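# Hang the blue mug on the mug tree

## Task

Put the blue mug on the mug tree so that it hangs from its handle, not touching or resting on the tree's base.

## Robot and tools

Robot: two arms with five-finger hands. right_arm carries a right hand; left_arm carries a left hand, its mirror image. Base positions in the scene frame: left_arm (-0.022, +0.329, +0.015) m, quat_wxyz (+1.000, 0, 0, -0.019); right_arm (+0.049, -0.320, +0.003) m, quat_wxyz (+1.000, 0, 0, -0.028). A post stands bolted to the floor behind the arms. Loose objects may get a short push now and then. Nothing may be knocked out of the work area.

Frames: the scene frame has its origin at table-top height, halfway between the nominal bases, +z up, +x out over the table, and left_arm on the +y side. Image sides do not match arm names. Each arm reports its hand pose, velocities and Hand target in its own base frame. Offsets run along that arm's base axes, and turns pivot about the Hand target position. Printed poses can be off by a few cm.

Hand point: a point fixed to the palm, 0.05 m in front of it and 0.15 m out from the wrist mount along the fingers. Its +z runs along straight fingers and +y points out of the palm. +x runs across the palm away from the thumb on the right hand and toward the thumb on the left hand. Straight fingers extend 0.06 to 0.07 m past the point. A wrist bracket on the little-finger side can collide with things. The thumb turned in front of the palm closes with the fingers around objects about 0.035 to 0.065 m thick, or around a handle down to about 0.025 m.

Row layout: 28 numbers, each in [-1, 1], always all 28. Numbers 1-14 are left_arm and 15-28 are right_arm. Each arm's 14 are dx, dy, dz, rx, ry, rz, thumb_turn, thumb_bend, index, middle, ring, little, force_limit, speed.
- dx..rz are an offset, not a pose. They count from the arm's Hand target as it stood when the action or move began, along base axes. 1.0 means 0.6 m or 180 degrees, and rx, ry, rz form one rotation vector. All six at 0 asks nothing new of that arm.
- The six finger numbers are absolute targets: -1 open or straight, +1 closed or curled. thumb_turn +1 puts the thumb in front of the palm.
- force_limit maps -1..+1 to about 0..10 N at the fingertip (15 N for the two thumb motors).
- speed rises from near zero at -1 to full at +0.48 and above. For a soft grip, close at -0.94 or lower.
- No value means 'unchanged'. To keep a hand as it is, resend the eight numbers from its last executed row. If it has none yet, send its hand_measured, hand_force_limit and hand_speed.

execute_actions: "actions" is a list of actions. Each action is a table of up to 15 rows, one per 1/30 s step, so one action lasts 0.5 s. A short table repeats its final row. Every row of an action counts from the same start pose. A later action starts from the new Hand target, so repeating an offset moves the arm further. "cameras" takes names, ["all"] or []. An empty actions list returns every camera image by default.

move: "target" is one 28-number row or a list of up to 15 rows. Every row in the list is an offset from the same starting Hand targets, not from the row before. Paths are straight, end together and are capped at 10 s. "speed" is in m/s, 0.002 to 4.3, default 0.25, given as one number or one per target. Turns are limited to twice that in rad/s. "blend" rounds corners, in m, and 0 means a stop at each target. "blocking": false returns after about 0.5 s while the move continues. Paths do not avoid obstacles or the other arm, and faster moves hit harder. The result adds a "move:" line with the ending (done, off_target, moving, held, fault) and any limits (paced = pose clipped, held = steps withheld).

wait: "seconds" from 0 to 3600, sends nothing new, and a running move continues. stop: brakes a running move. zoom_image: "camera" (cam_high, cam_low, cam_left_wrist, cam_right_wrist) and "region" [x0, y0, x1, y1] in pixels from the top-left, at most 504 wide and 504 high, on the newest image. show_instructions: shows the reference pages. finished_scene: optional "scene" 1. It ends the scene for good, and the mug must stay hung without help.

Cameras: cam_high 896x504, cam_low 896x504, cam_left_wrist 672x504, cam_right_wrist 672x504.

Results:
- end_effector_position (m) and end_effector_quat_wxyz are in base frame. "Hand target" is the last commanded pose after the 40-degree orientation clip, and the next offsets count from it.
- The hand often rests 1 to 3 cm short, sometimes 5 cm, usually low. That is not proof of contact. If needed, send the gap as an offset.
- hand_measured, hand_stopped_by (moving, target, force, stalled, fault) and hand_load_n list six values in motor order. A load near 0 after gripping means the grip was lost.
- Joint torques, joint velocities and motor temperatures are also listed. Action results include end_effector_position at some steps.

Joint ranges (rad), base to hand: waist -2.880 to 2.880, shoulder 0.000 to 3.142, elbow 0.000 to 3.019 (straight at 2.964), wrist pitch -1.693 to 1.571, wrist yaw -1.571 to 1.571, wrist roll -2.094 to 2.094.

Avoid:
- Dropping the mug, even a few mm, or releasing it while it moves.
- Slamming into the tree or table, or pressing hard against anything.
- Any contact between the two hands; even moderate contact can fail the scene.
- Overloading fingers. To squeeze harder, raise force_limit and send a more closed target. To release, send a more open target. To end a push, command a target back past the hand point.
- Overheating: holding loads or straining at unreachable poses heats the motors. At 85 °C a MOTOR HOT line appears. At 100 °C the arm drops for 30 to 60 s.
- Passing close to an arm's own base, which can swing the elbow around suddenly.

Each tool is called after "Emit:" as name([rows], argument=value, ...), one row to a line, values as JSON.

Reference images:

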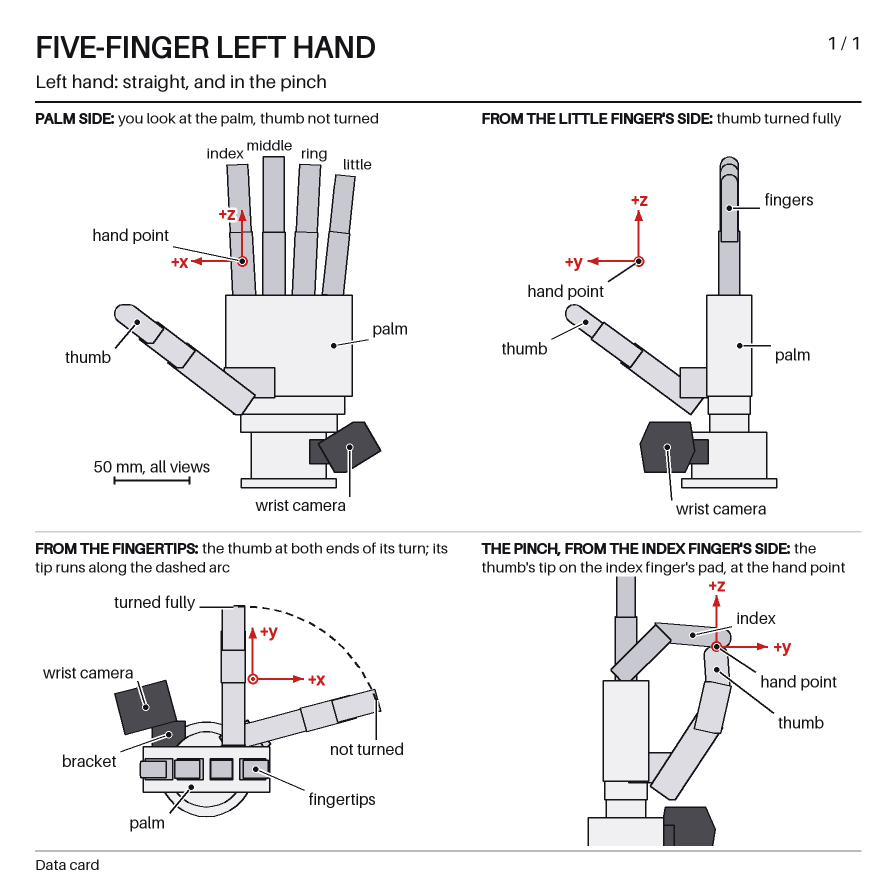

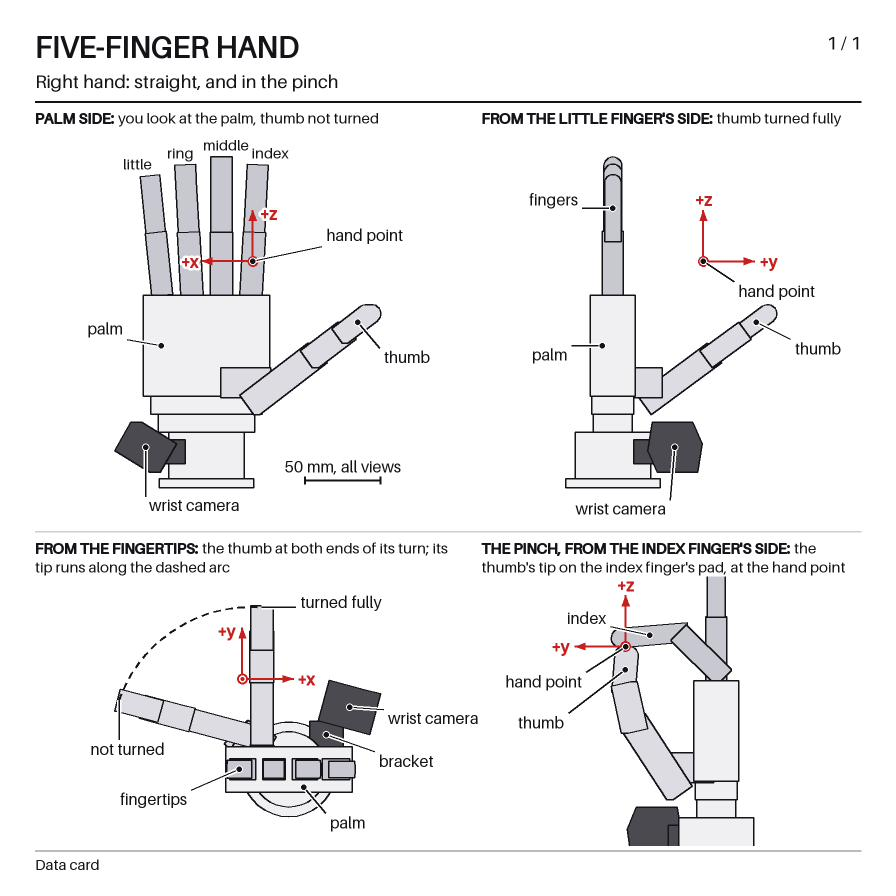

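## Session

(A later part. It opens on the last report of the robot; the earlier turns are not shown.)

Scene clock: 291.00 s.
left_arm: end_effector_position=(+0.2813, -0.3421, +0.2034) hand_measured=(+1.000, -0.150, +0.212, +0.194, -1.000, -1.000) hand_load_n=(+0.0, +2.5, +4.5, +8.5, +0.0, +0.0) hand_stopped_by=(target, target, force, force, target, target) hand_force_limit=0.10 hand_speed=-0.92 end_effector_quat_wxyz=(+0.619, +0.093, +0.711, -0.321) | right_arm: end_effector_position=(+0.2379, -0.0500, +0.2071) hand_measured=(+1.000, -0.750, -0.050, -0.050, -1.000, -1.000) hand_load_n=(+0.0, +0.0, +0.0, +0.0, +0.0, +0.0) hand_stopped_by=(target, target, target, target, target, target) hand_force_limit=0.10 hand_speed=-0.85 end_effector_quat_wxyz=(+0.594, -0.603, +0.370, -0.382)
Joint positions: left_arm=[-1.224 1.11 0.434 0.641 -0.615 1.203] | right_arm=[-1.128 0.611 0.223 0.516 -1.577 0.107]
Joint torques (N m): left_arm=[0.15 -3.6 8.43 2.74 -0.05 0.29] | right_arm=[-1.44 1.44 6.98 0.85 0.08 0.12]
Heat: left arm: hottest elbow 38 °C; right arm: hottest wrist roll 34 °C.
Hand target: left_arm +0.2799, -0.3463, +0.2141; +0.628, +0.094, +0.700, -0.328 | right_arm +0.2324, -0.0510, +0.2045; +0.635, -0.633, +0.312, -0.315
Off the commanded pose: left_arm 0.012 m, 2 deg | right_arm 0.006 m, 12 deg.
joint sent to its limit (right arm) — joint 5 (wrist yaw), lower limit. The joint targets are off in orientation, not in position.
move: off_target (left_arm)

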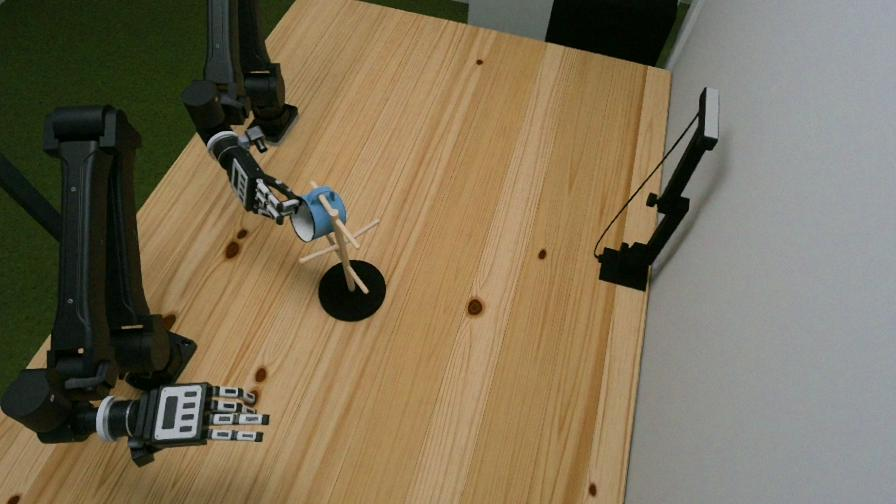

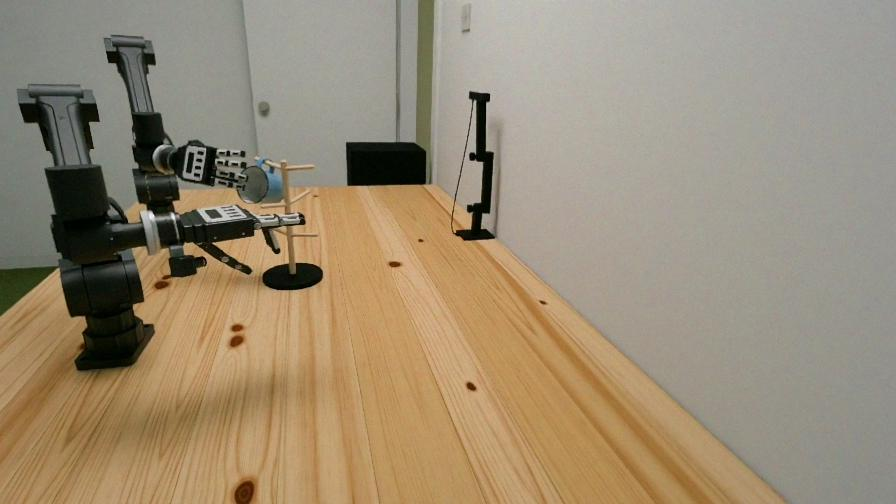

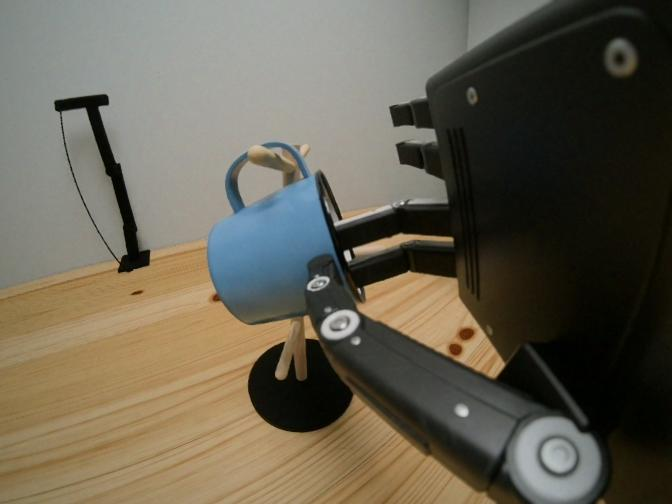

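Emit:
move(target=[-0.004,0.002,-0.006,0,0,0,1,-0.15,0.5,0.5,-1,-1,0.1,-0.92,0,0,0,0,0,0,1,-0.75,-0.05,-0.05,-1,-1,0.1,-0.85], speed=0.02, cameras=["cam_high","cam_low","cam_left_wrist"])

Emit:
zoom_image(camera="cam_left_wrist", region=[200, 100, 400, 300])

Emit:
zoom_image(camera="cam_low", region=[205, 130, 325, 230])

Scene clock: 292.43 s.
left_arm: end_effector_position=(+0.2795, -0.3410, +0.2021) hand_measured=(+1.000, -0.150, +0.212, +0.194, -1.000, -1.000) hand_load_n=(+0.0, +2.5, +4.5, +8.5, +0.0, +0.0) hand_stopped_by=(target, target, force, force, target, target) hand_force_limit=0.10 hand_speed=-0.92 end_effector_quat_wxyz=(+0.620, +0.092, +0.709, -0.322) | right_arm: end_effector_position=(+0.2379, -0.0500, +0.2071) hand_measured=(+1.000, -0.750, -0.050, -0.050, -1.000, -1.000) hand_load_n=(+0.0, +0.0, +0.0, +0.0, +0.0, +0.0) hand_stopped_by=(target, target, target, target, target, target) hand_force_limit=0.10 hand_speed=-0.85 end_effector_quat_wxyz=(+0.594, -0.603, +0.370, -0.382)
Joint positions: left_arm=[-1.23 1.111 0.426 0.657 -0.622 1.204] | right_arm=[-1.128 0.611 0.223 0.516 -1.577 0.107]
Joint torques (N m): left_arm=[0.15 -4.01 8.25 2.62 0.01 0.3] | right_arm=[-1.44 1.44 6.98 0.88 0.09 0.12]
Heat: left arm: hottest elbow 38 °C; right arm: hottest wrist roll 34 °C.
Hand target: left_arm +0.2775, -0.3451, +0.2105; +0.628, +0.094, +0.700, -0.328 | right_arm +0.2324, -0.0510, +0.2045; +0.635, -0.633, +0.312, -0.315
Off the commanded pose: left_arm 0.010 m, 2 deg | right_arm 0.006 m, 12 deg.
joint sent to its limit (right arm) — joint 5 (wrist yaw), lower limit. The joint targets are off in orientation, not in position.
move: done

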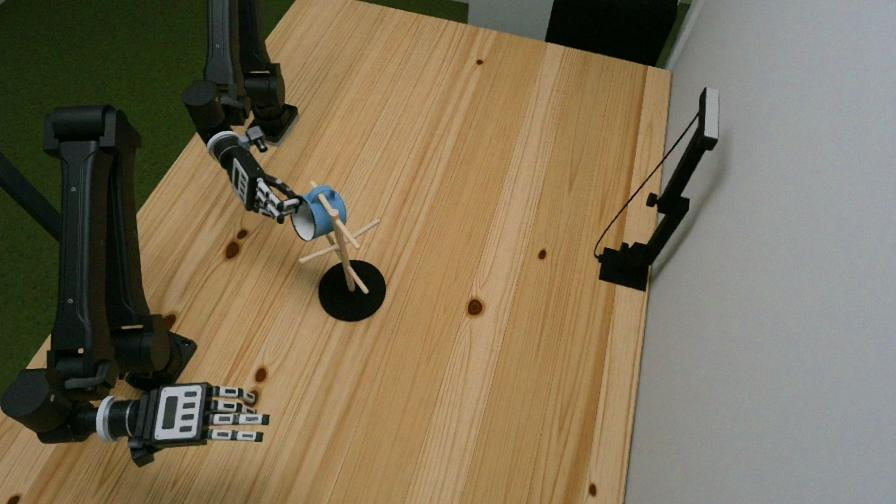

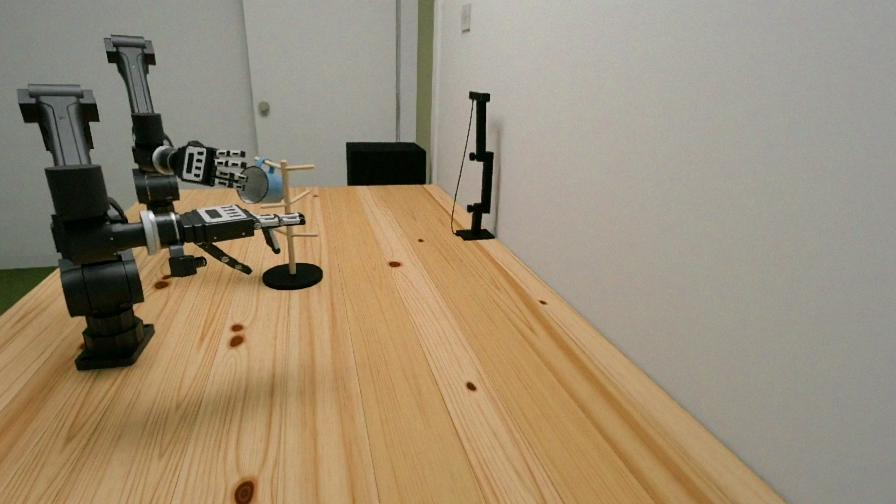

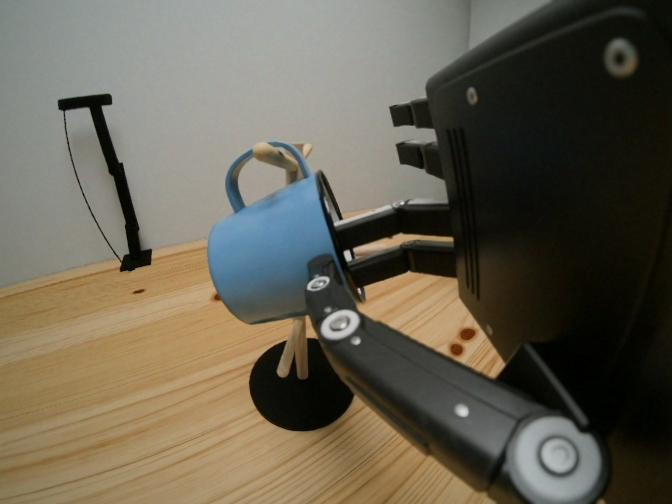

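Scaled by 2.520 from the camera's image (finer frame: 960x720).

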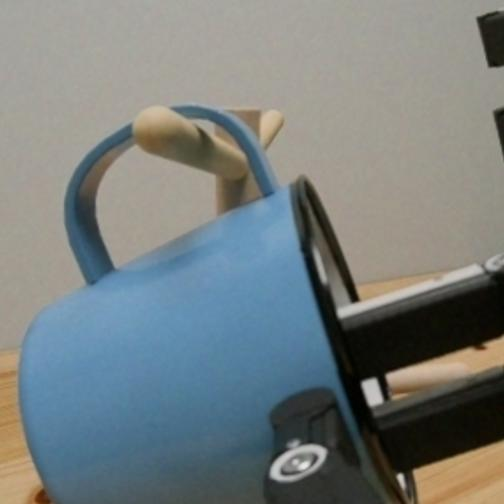

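Scaled by 4.200 from the camera's image (finer frame: 1280x720).

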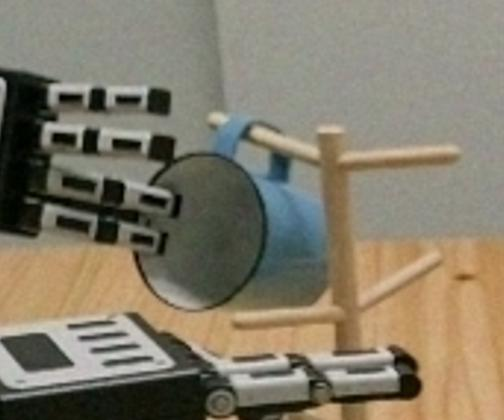

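Emit:
move(target=[-0.001,0.001,-0.006,0,0,0,1,-0.15,0.5,0.5,-1,-1,0.1,-0.92,0,0,0,0,0,0,1,-0.75,-0.05,-0.05,-1,-1,0.1,-0.85], speed=0.02, cameras=["cam_high","cam_low","cam_left_wrist"])

Emit:
zoom_image(camera="cam_left_wrist", region=[200, 100, 400, 300])

Emit:
zoom_image(camera="cam_low", region=[205, 130, 325, 230])

Scene clock: 293.87 s.
left_arm: end_effector_position=(+0.2795, -0.3410, +0.2015) hand_measured=(+1.000, -0.150, +0.212, +0.194, -1.000, -1.000) hand_load_n=(+0.0, +3.0, +4.5, +8.5, +0.0, +0.0) hand_stopped_by=(target, target, force, force, target, target) hand_force_limit=0.10 hand_speed=-0.92 end_effector_quat_wxyz=(+0.622, +0.090, +0.707, -0.324) | right_arm: end_effector_position=(+0.2379, -0.0500, +0.2071) hand_measured=(+1.000, -0.750, -0.050, -0.050, -1.000, -1.000) hand_load_n=(+0.0, +0.0, +0.0, +0.0, +0.0, +0.0) hand_stopped_by=(target, target, target, target, target, target) hand_force_limit=0.10 hand_speed=-0.85 end_effector_quat_wxyz=(+0.594, -0.603, +0.370, -0.382)
Joint positions: left_arm=[-1.23 1.117 0.422 0.675 -0.623 1.205] | right_arm=[-1.128 0.611 0.223 0.516 -1.577 0.107]
Joint torques (N m): left_arm=[0.44 -3.31 7.73 2.65 0.04 0.27] | right_arm=[-1.38 1.32 6.95 0.88 0.08 0.12]
Heat: left arm: hottest elbow 38 °C; right arm: hottest wrist roll 34 °C.
Hand target: left_arm +0.2769, -0.3444, +0.2068; +0.628, +0.094, +0.700, -0.328 | right_arm +0.2324, -0.0510, +0.2045; +0.635, -0.633, +0.312, -0.315
Off the commanded pose: left_arm 0.007 m, 1 deg | right_arm 0.006 m, 12 deg.
joint sent to its limit (right arm) — joint 5 (wrist yaw), lower limit. The joint targets are off in orientation, not in position.
move: done

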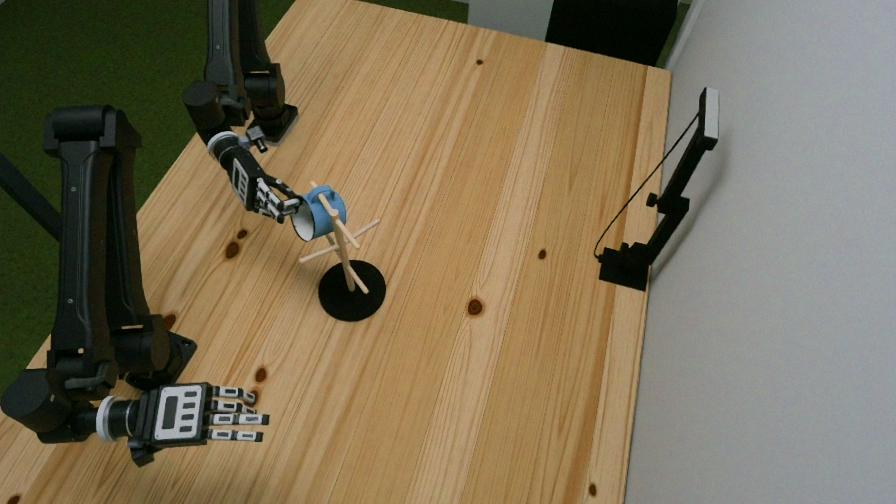

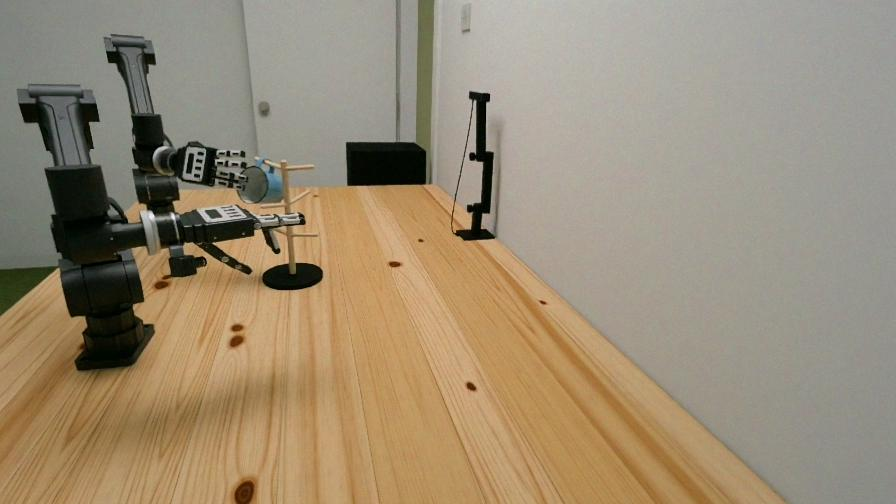

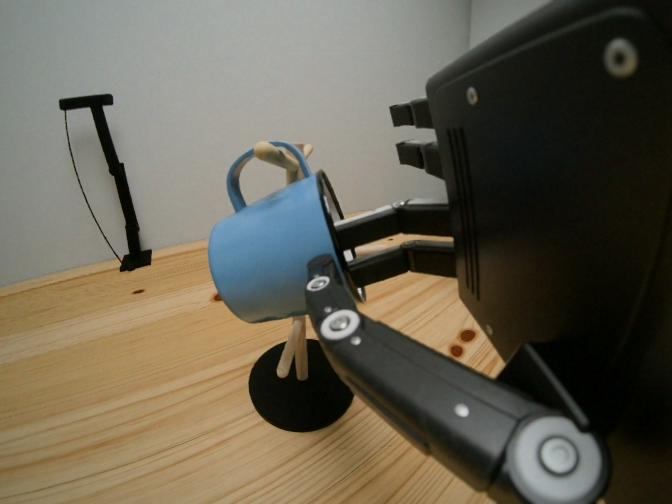

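Scaled by 2.520 from the camera's image (finer frame: 960x720).

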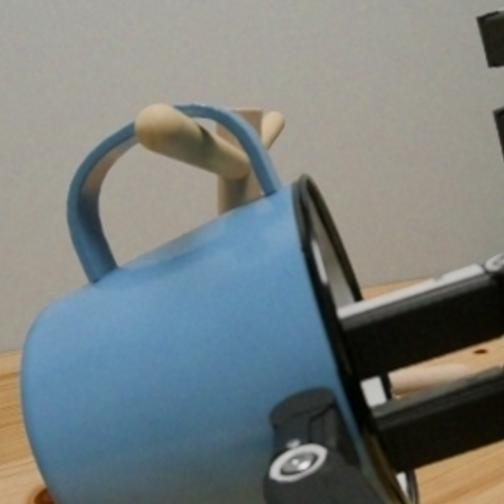

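Scaled by 4.200 from the camera's image (finer frame: 1280x720).

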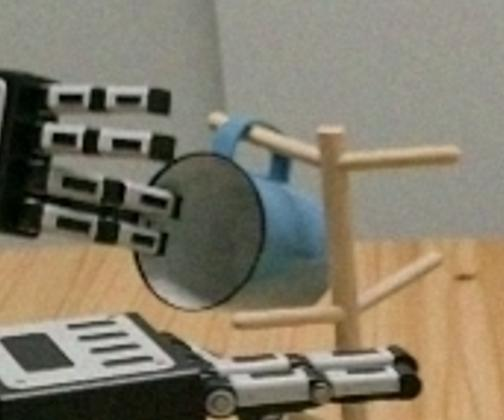

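Emit:
move(target=[0,0,0,0,0,0,1,-0.3,0.1,0.1,-1,-1,0.1,-0.92,0,0,0,0,0,0,1,-0.75,-0.05,-0.05,-1,-1,0.1,-0.85], speed=0.02, cameras=["cam_high","cam_low","cam_left_wrist"])

Emit:
zoom_image(camera="cam_left_wrist", region=[200, 100, 400, 300])

Emit:
zoom_image(camera="cam_low", region=[205, 130, 325, 230])

Scene clock: 296.97 s.
left_arm: end_effector_position=(+0.2792, -0.3416, +0.2032) hand_measured=(+1.000, -0.300, +0.100, +0.100, -1.000, -1.000) hand_load_n=(+0.0, +0.0, +0.0, +0.0, +0.0, +0.0) hand_stopped_by=(target, target, target, target, target, target) hand_force_limit=0.10 hand_speed=-0.92 end_effector_quat_wxyz=(+0.624, +0.092, +0.705, -0.324) | right_arm: end_effector_position=(+0.2379, -0.0500, +0.2071) hand_measured=(+1.000, -0.750, -0.050, -0.050, -1.000, -1.000) hand_load_n=(+0.0, +0.0, +0.0, +0.0, +0.0, +0.0) hand_stopped_by=(target, target, target, target, target, target) hand_force_limit=0.10 hand_speed=-0.85 end_effector_quat_wxyz=(+0.594, -0.603, +0.370, -0.382)
Joint positions: left_arm=[-1.232 1.117 0.422 0.682 -0.623 1.213] | right_arm=[-1.128 0.611 0.223 0.516 -1.577 0.107]
Joint torques (N m): left_arm=[0.85 -3.37 8.06 2.14 -0.01 0.14] | right_arm=[-1.55 1.32 6.94 0.85 0.08 0.11]
Heat: left arm: hottest elbow 37 °C; right arm: hottest wrist roll 34 °C.
Hand target: left_arm +0.2769, -0.3445, +0.2069; +0.628, +0.094, +0.700, -0.328 | right_arm +0.2324, -0.0510, +0.2045; +0.635, -0.633, +0.312, -0.315
Off the commanded pose: left_arm 0.005 m, 1 deg | right_arm 0.006 m, 12 deg.
joint sent to its limit (right arm) — joint 5 (wrist yaw), lower limit. The joint targets are off in orientation, not in position.
move: done

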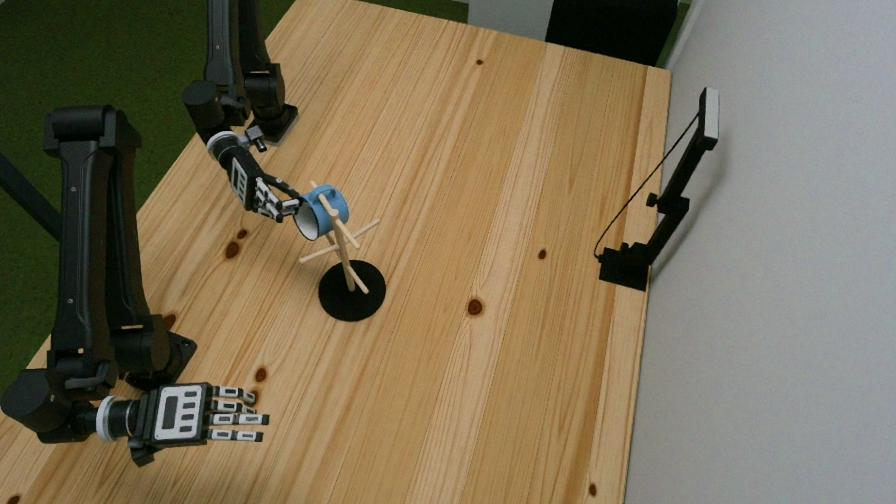

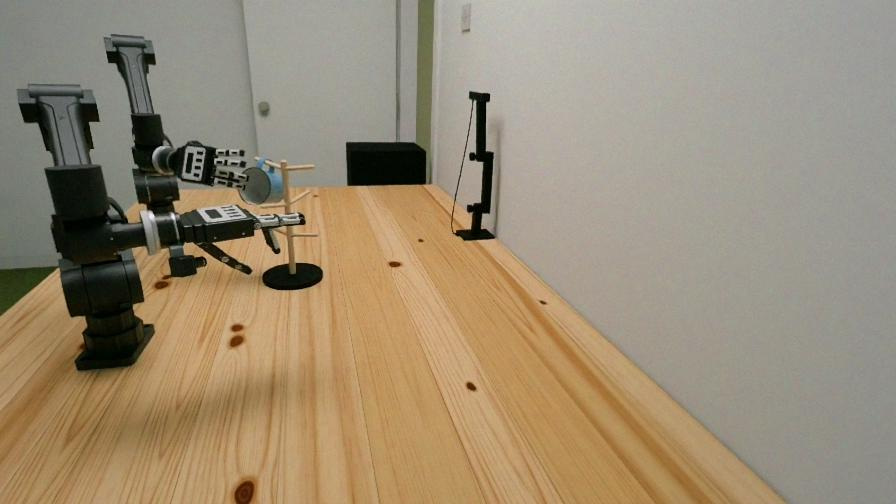

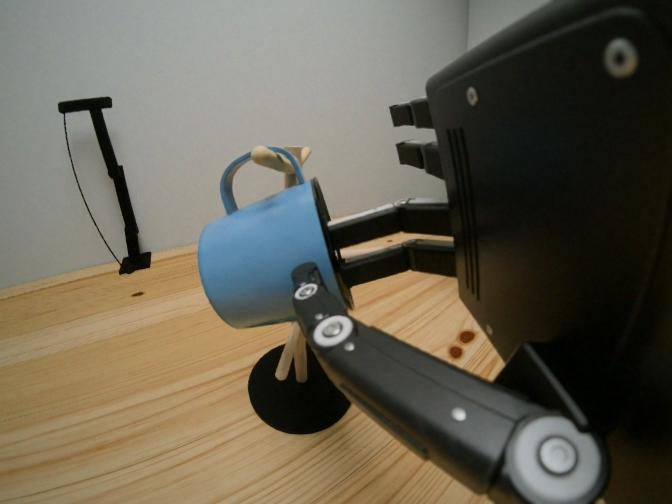

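Scaled by 2.520 from the camera's image (finer frame: 960x720).

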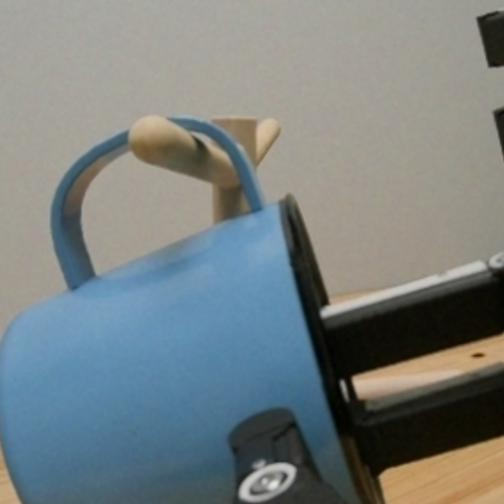

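Scaled by 4.200 from the camera's image (finer frame: 1280x720).

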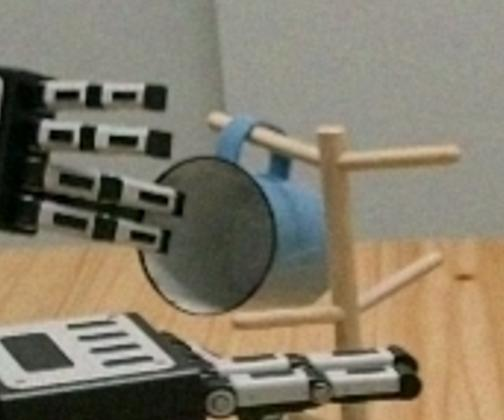

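Emit:
move(target=[0,0,0,0,0,0,1,-0.7,-0.1,-0.1,-1,-1,0.1,-0.9,0,0,0,0,0,0,1,-0.75,-0.05,-0.05,-1,-1,0.1,-0.85], speed=0.02, cameras=["cam_high","cam_low","cam_left_wrist"])

Emit:
zoom_image(camera="cam_low", region=[205, 130, 325, 230])

Emit:
zoom_image(camera="cam_high", region=[240, 150, 370, 280])

Scene clock: 300.60 s.
left_arm: end_effector_position=(+0.2792, -0.3416, +0.2032) hand_measured=(+1.000, -0.700, -0.100, -0.100, -1.000, -1.000) hand_load_n=(+0.0, +0.0, +0.0, +0.0, -0.5, +0.0) hand_stopped_by=(target, target, target, target, target, target) hand_force_limit=0.10 hand_speed=-0.90 end_effector_quat_wxyz=(+0.624, +0.092, +0.705, -0.324) | right_arm: end_effector_position=(+0.2379, -0.0500, +0.2071) hand_measured=(+1.000, -0.750, -0.050, -0.050, -1.000, -1.000) hand_load_n=(+0.0, +0.0, +0.0, +0.0, -0.5, +0.0) hand_stopped_by=(target, target, target, target, target, target) hand_force_limit=0.10 hand_speed=-0.85 end_effector_quat_wxyz=(+0.594, -0.603, +0.370, -0.382)
Joint positions: left_arm=[-1.232 1.117 0.422 0.682 -0.623 1.213] | right_arm=[-1.128 0.611 0.223 0.516 -1.577 0.107]
Joint torques (N m): left_arm=[0.79 -3.78 8.01 2.15 0 0.2] | right_arm=[-1.55 1.38 6.98 0.85 0.08 0.11]
Heat: left arm: hottest elbow 37 °C; right arm: hottest wrist roll 34 °C.
Hand target: left_arm +0.2769, -0.3445, +0.2069; +0.628, +0.094, +0.700, -0.328 | right_arm +0.2324, -0.0510, +0.2045; +0.635, -0.633, +0.312, -0.315
Off the commanded pose: left_arm 0.005 m, 1 deg | right_arm 0.006 m, 12 deg.
joint sent to its limit (right arm) — joint 5 (wrist yaw), lower limit. The joint targets are off in orientation, not in position.
move: done

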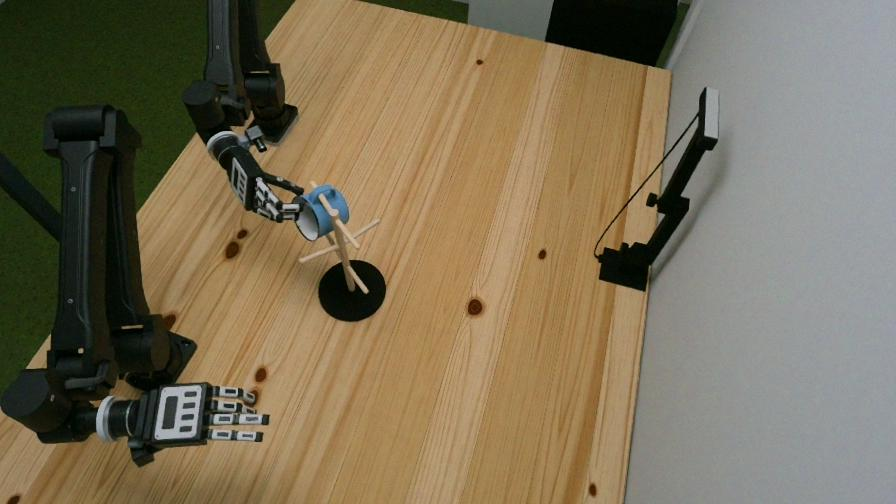

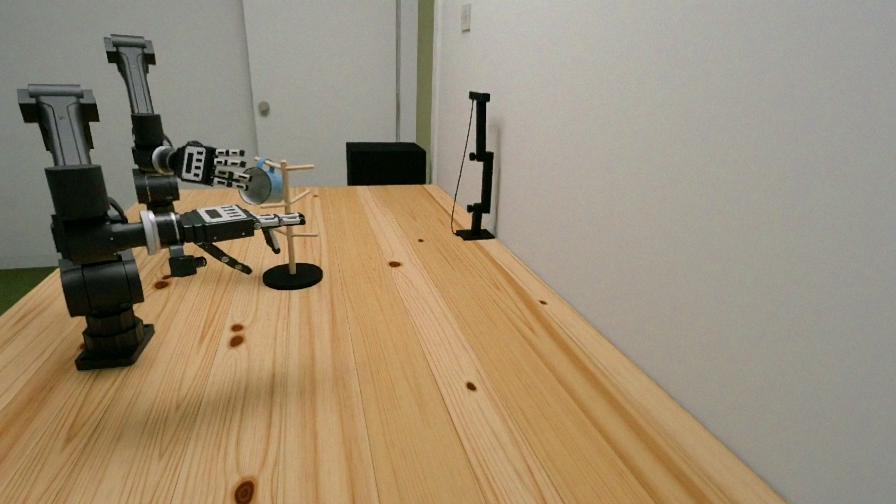

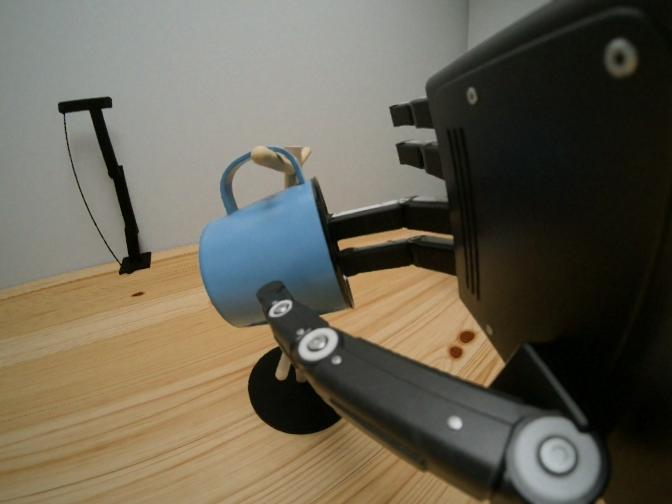

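Scaled by 4.200 from the camera's image (finer frame: 1280x720).

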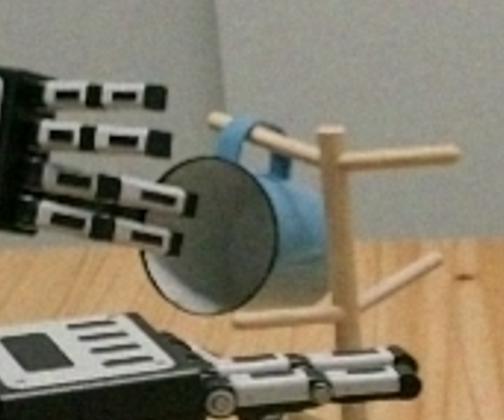

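Scaled by 3.877 from the camera's image (finer frame: 1280x720).

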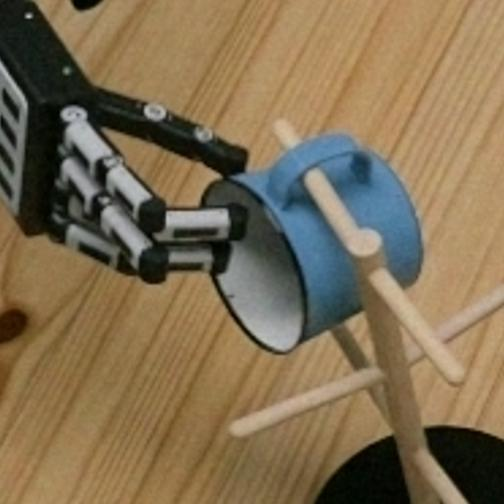

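Emit:
move(target=[0,0,0,0,0,0,1,-0.9,-0.55,-0.55,-1,-1,0.1,-0.8,0,0,0,0,0,0,1,-0.75,-0.05,-0.05,-1,-1,0.1,-0.85], speed=0.02, cameras=["cam_high","cam_low","cam_left_wrist"])

Emit:
zoom_image(camera="cam_high", region=[240, 150, 370, 280])

Scene clock: 303.10 s.
left_arm: end_effector_position=(+0.2792, -0.3415, +0.2032) hand_measured=(+1.000, -0.900, -0.550, -0.550, -1.000, -1.000) hand_load_n=(+0.0, +0.0, +0.0, +0.0, +0.0, +0.0) hand_stopped_by=(target, target, target, target, target, target) hand_force_limit=0.10 hand_speed=-0.80 end_effector_quat_wxyz=(+0.624, +0.092, +0.705, -0.324) | right_arm: end_effector_position=(+0.2379, -0.0500, +0.2071) hand_measured=(+1.000, -0.750, -0.050, -0.050, -1.000, -1.000) hand_load_n=(+0.0, +0.0, +0.0, +0.0, +0.0, +0.0) hand_stopped_by=(target, target, target, target, target, target) hand_force_limit=0.10 hand_speed=-0.85 end_effector_quat_wxyz=(+0.594, -0.603, +0.370, -0.382)
Joint positions: left_arm=[-1.232 1.117 0.422 0.682 -0.623 1.213] | right_arm=[-1.128 0.611 0.223 0.516 -1.577 0.107]
Joint torques (N m): left_arm=[0.32 -3.72 7.79 2.25 0 0.17] | right_arm=[-1.38 1.44 6.94 0.88 0.08 0.11]
Heat: left arm: hottest elbow 37 °C; right arm: hottest wrist roll 34 °C.
Hand target: left_arm +0.2769, -0.3445, +0.2069; +0.628, +0.094, +0.700, -0.328 | right_arm +0.2324, -0.0510, +0.2045; +0.635, -0.633, +0.312, -0.315
Off the commanded pose: left_arm 0.005 m, 1 deg | right_arm 0.006 m, 12 deg.
joint sent to its limit (right arm) — joint 5 (wrist yaw), lower limit. The joint targets are off in orientation, not in position.
move: done

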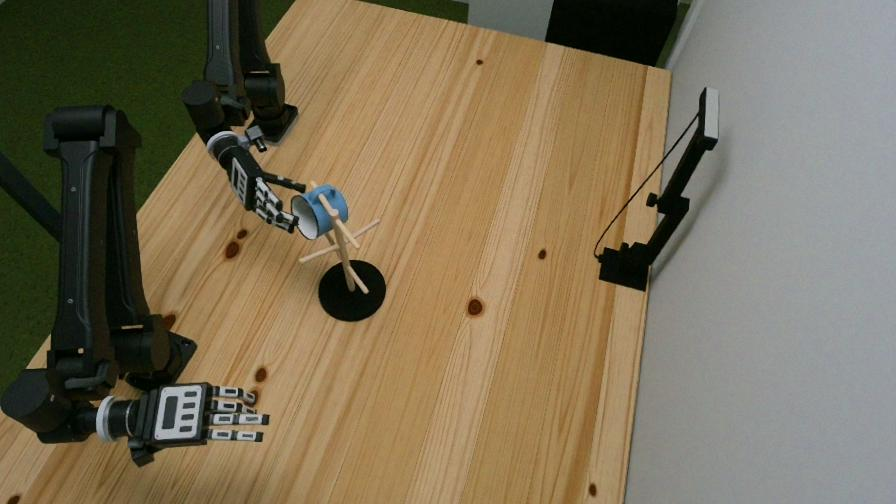

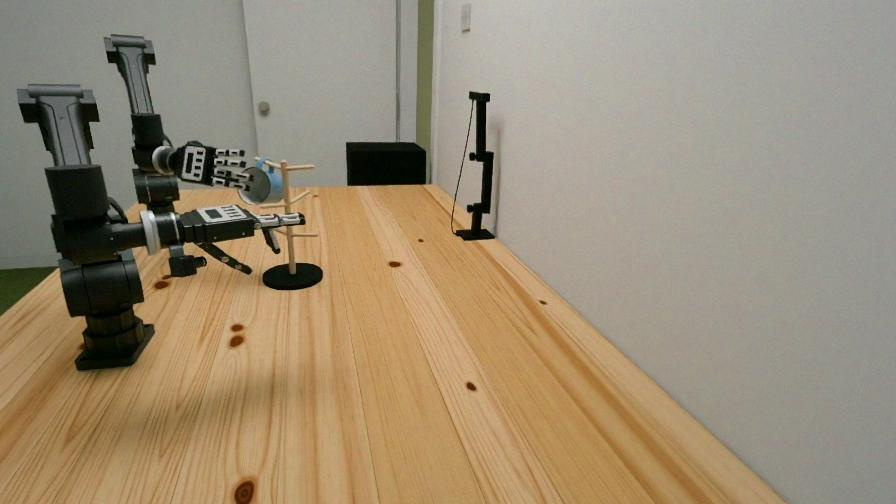

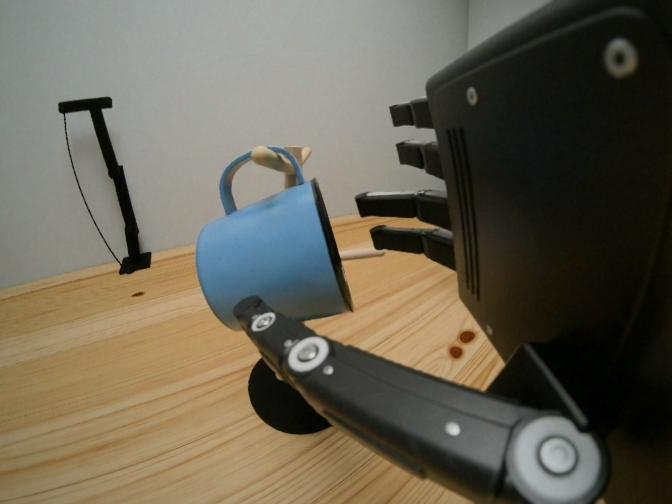

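Scaled by 3.877 from the camera's image (finer frame: 1280x720).

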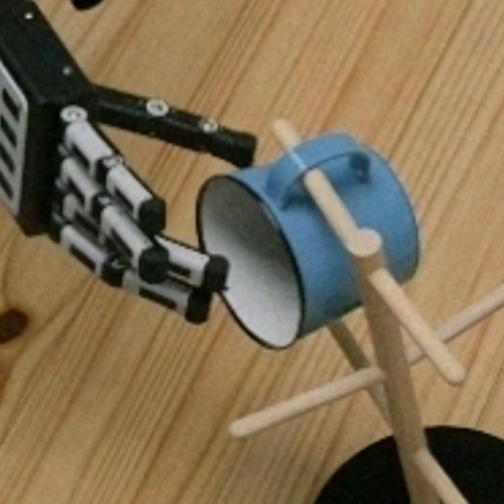

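Emit:
move([
  [0,0,0,0,0,0,1,-0.9,-0.9,-0.9,-1,-1,0.1,-0.6,0,0,0,0,0,0,1,-0.75,-0.05,-0.05,-1,-1,0.1,-0.85],
  [-0.060,0.042,0.0,0,0,0,1,-0.9,-0.9,-0.9,-1,-1,0.1,-0.6,0,0,0,0,0,0,1,-0.75,-0.05,-0.05,-1,-1,0.1,-0.85],
], speed=0.04, cameras=["cam_high","cam_low","cam_left_wrist"])

Emit:
zoom_image(camera="cam_high", region=[240, 150, 370, 280])

Scene clock: 306.73 s.
left_arm: end_effector_position=(+0.2438, -0.3198, +0.2060) hand_measured=(+1.000, -0.900, -0.900, -0.900, -1.000, -1.000) hand_load_n=(+0.5, +0.0, +0.0, +0.0, +0.0, +0.0) hand_stopped_by=(target, target, target, target, target, target) hand_force_limit=0.10 hand_speed=-0.60 end_effector_quat_wxyz=(+0.627, +0.088, +0.700, -0.330) | right_arm: end_effector_position=(+0.2379, -0.0500, +0.2071) hand_measured=(+1.000, -0.750, -0.050, -0.050, -1.000, -1.000) hand_load_n=(+0.0, +0.0, +0.0, +0.0, +0.0, +0.0) hand_stopped_by=(target, target, target, target, target, target) hand_force_limit=0.10 hand_speed=-0.85 end_effector_quat_wxyz=(+0.594, -0.603, +0.370, -0.382)
Joint positions: left_arm=[-1.336 0.999 0.351 0.654 -0.726 1.214] | right_arm=[-1.128 0.611 0.223 0.516 -1.577 0.107]
Joint torques (N m): left_arm=[0.56 -3.02 7.73 1.31 -0.01 0.19] | right_arm=[-1.38 1.38 6.95 0.87 0.08 0.11]
Heat: left arm: hottest elbow 37 °C; right arm: hottest wrist roll 34 °C.
Hand target: left_arm +0.2408, -0.3193, +0.2069; +0.628, +0.094, +0.700, -0.328 | right_arm +0.2324, -0.0510, +0.2045; +0.635, -0.633, +0.312, -0.315
Off the commanded pose: left_arm 0.003 m, 1 deg | right_arm 0.006 m, 12 deg.
joint sent to its limit (right arm) — joint 5 (wrist yaw), lower limit. The joint targets are off in orientation, not in position.
move: done

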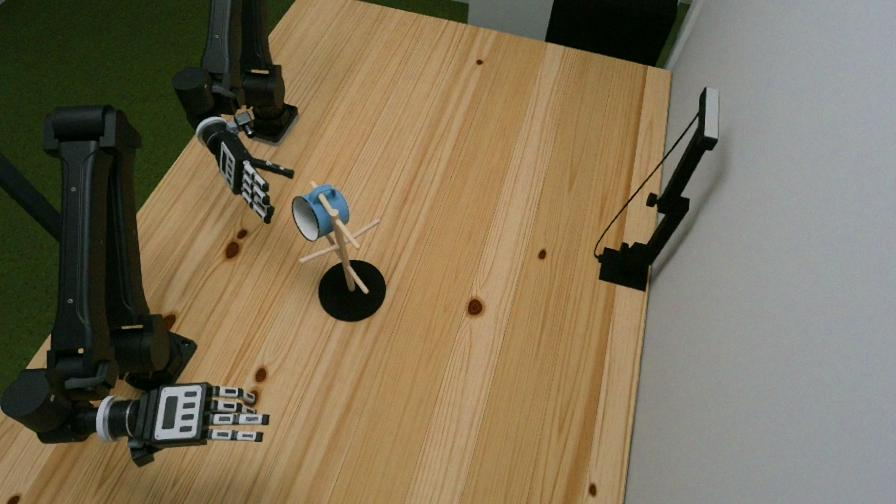

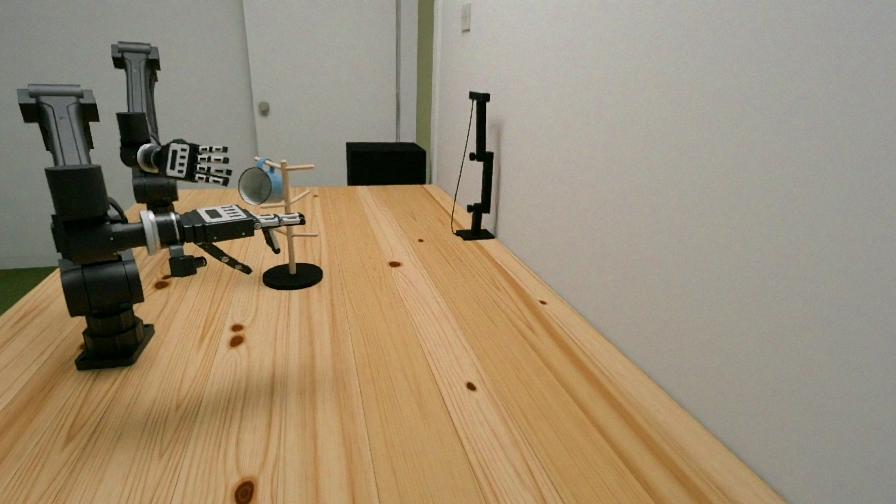

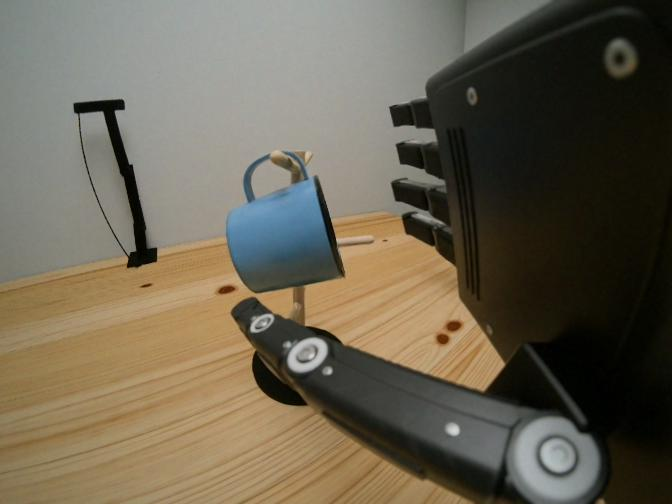

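Scaled by 3.877 from the camera's image (finer frame: 1280x720).

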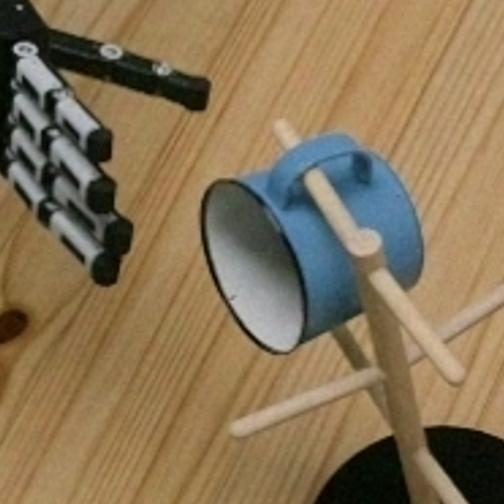

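Emit:
wait(seconds=1, cameras=["cam_high","cam_low"])

Emit:
zoom_image(camera="cam_high", region=[240, 150, 370, 280])

Emit:
zoom_image(camera="cam_low", region=[205, 130, 345, 290])

Scene clock: 308.33 s.
left_arm: end_effector_position=(+0.2438, -0.3198, +0.2060) hand_measured=(+1.000, -0.900, -0.900, -0.900, -1.000, -1.000) hand_load_n=(+0.0, +0.0, +0.0, +0.0, +0.0, +0.0) hand_stopped_by=(target, target, target, target, target, target) hand_force_limit=0.10 hand_speed=-0.60 end_effector_quat_wxyz=(+0.627, +0.088, +0.700, -0.330) | right_arm: end_effector_position=(+0.2379, -0.0500, +0.2071) hand_measured=(+1.000, -0.750, -0.050, -0.050, -1.000, -1.000) hand_load_n=(+0.0, +0.0, +0.0, +0.0, +0.0, +0.0) hand_stopped_by=(target, target, target, target, target, target) hand_force_limit=0.10 hand_speed=-0.85 end_effector_quat_wxyz=(+0.594, -0.603, +0.370, -0.382)
Joint positions: left_arm=[-1.336 0.999 0.351 0.654 -0.726 1.214] | right_arm=[-1.128 0.611 0.223 0.516 -1.577 0.107]
Joint torques (N m): left_arm=[1.03 -3.55 7.86 1.52 0.01 0.21] | right_arm=[-1.49 1.38 6.97 0.9 0.08 0.11]
Heat: left arm: hottest elbow 37 °C; right arm: hottest wrist roll 34 °C.
Hand target: left_arm +0.2408, -0.3193, +0.2069; +0.628, +0.094, +0.700, -0.328 | right_arm +0.2324, -0.0510, +0.2045; +0.635, -0.633, +0.312, -0.315
Off the commanded pose: left_arm 0.003 m, 1 deg | right_arm 0.006 m, 12 deg.
wait: 1.00 s; at rest from the start

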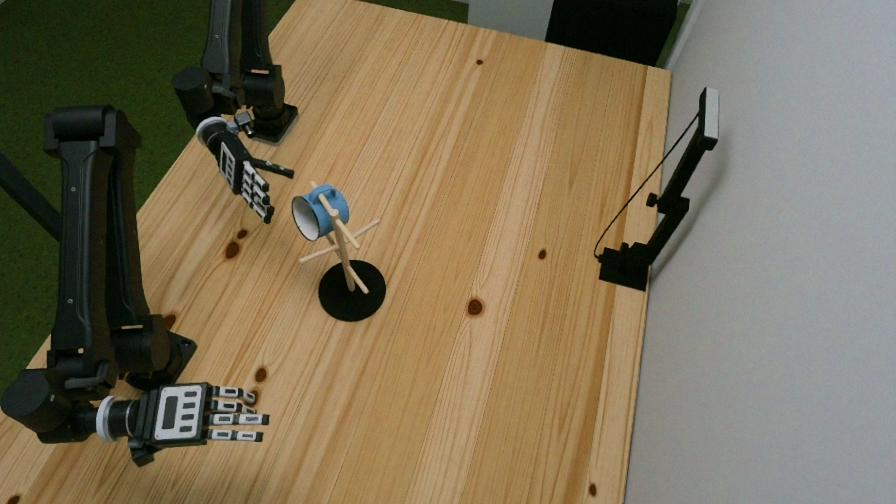

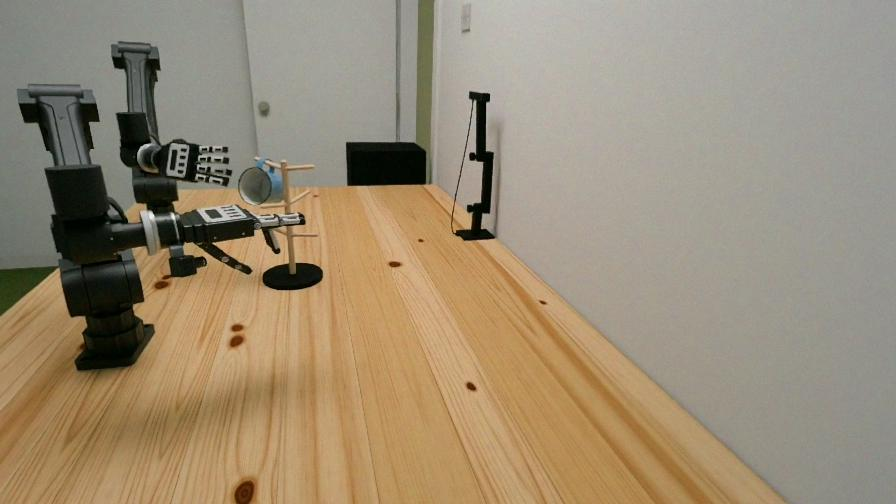

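Scaled by 3.877 from the camera's image (finer frame: 1280x720).

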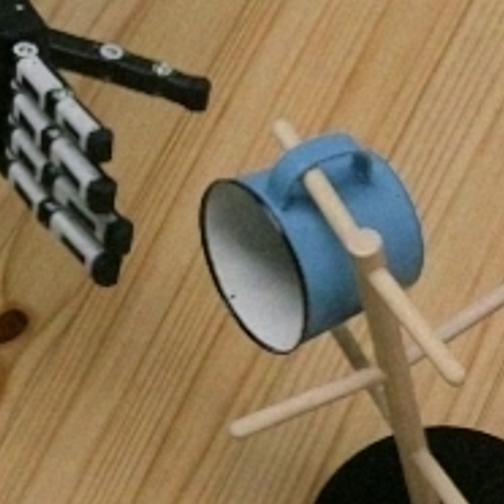

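Scaled by 3.150 from the camera's image (finer frame: 1280x720).

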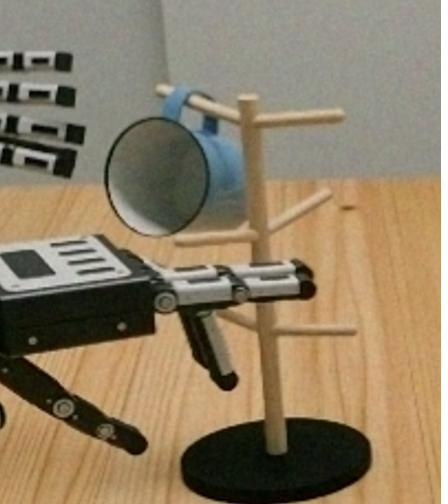

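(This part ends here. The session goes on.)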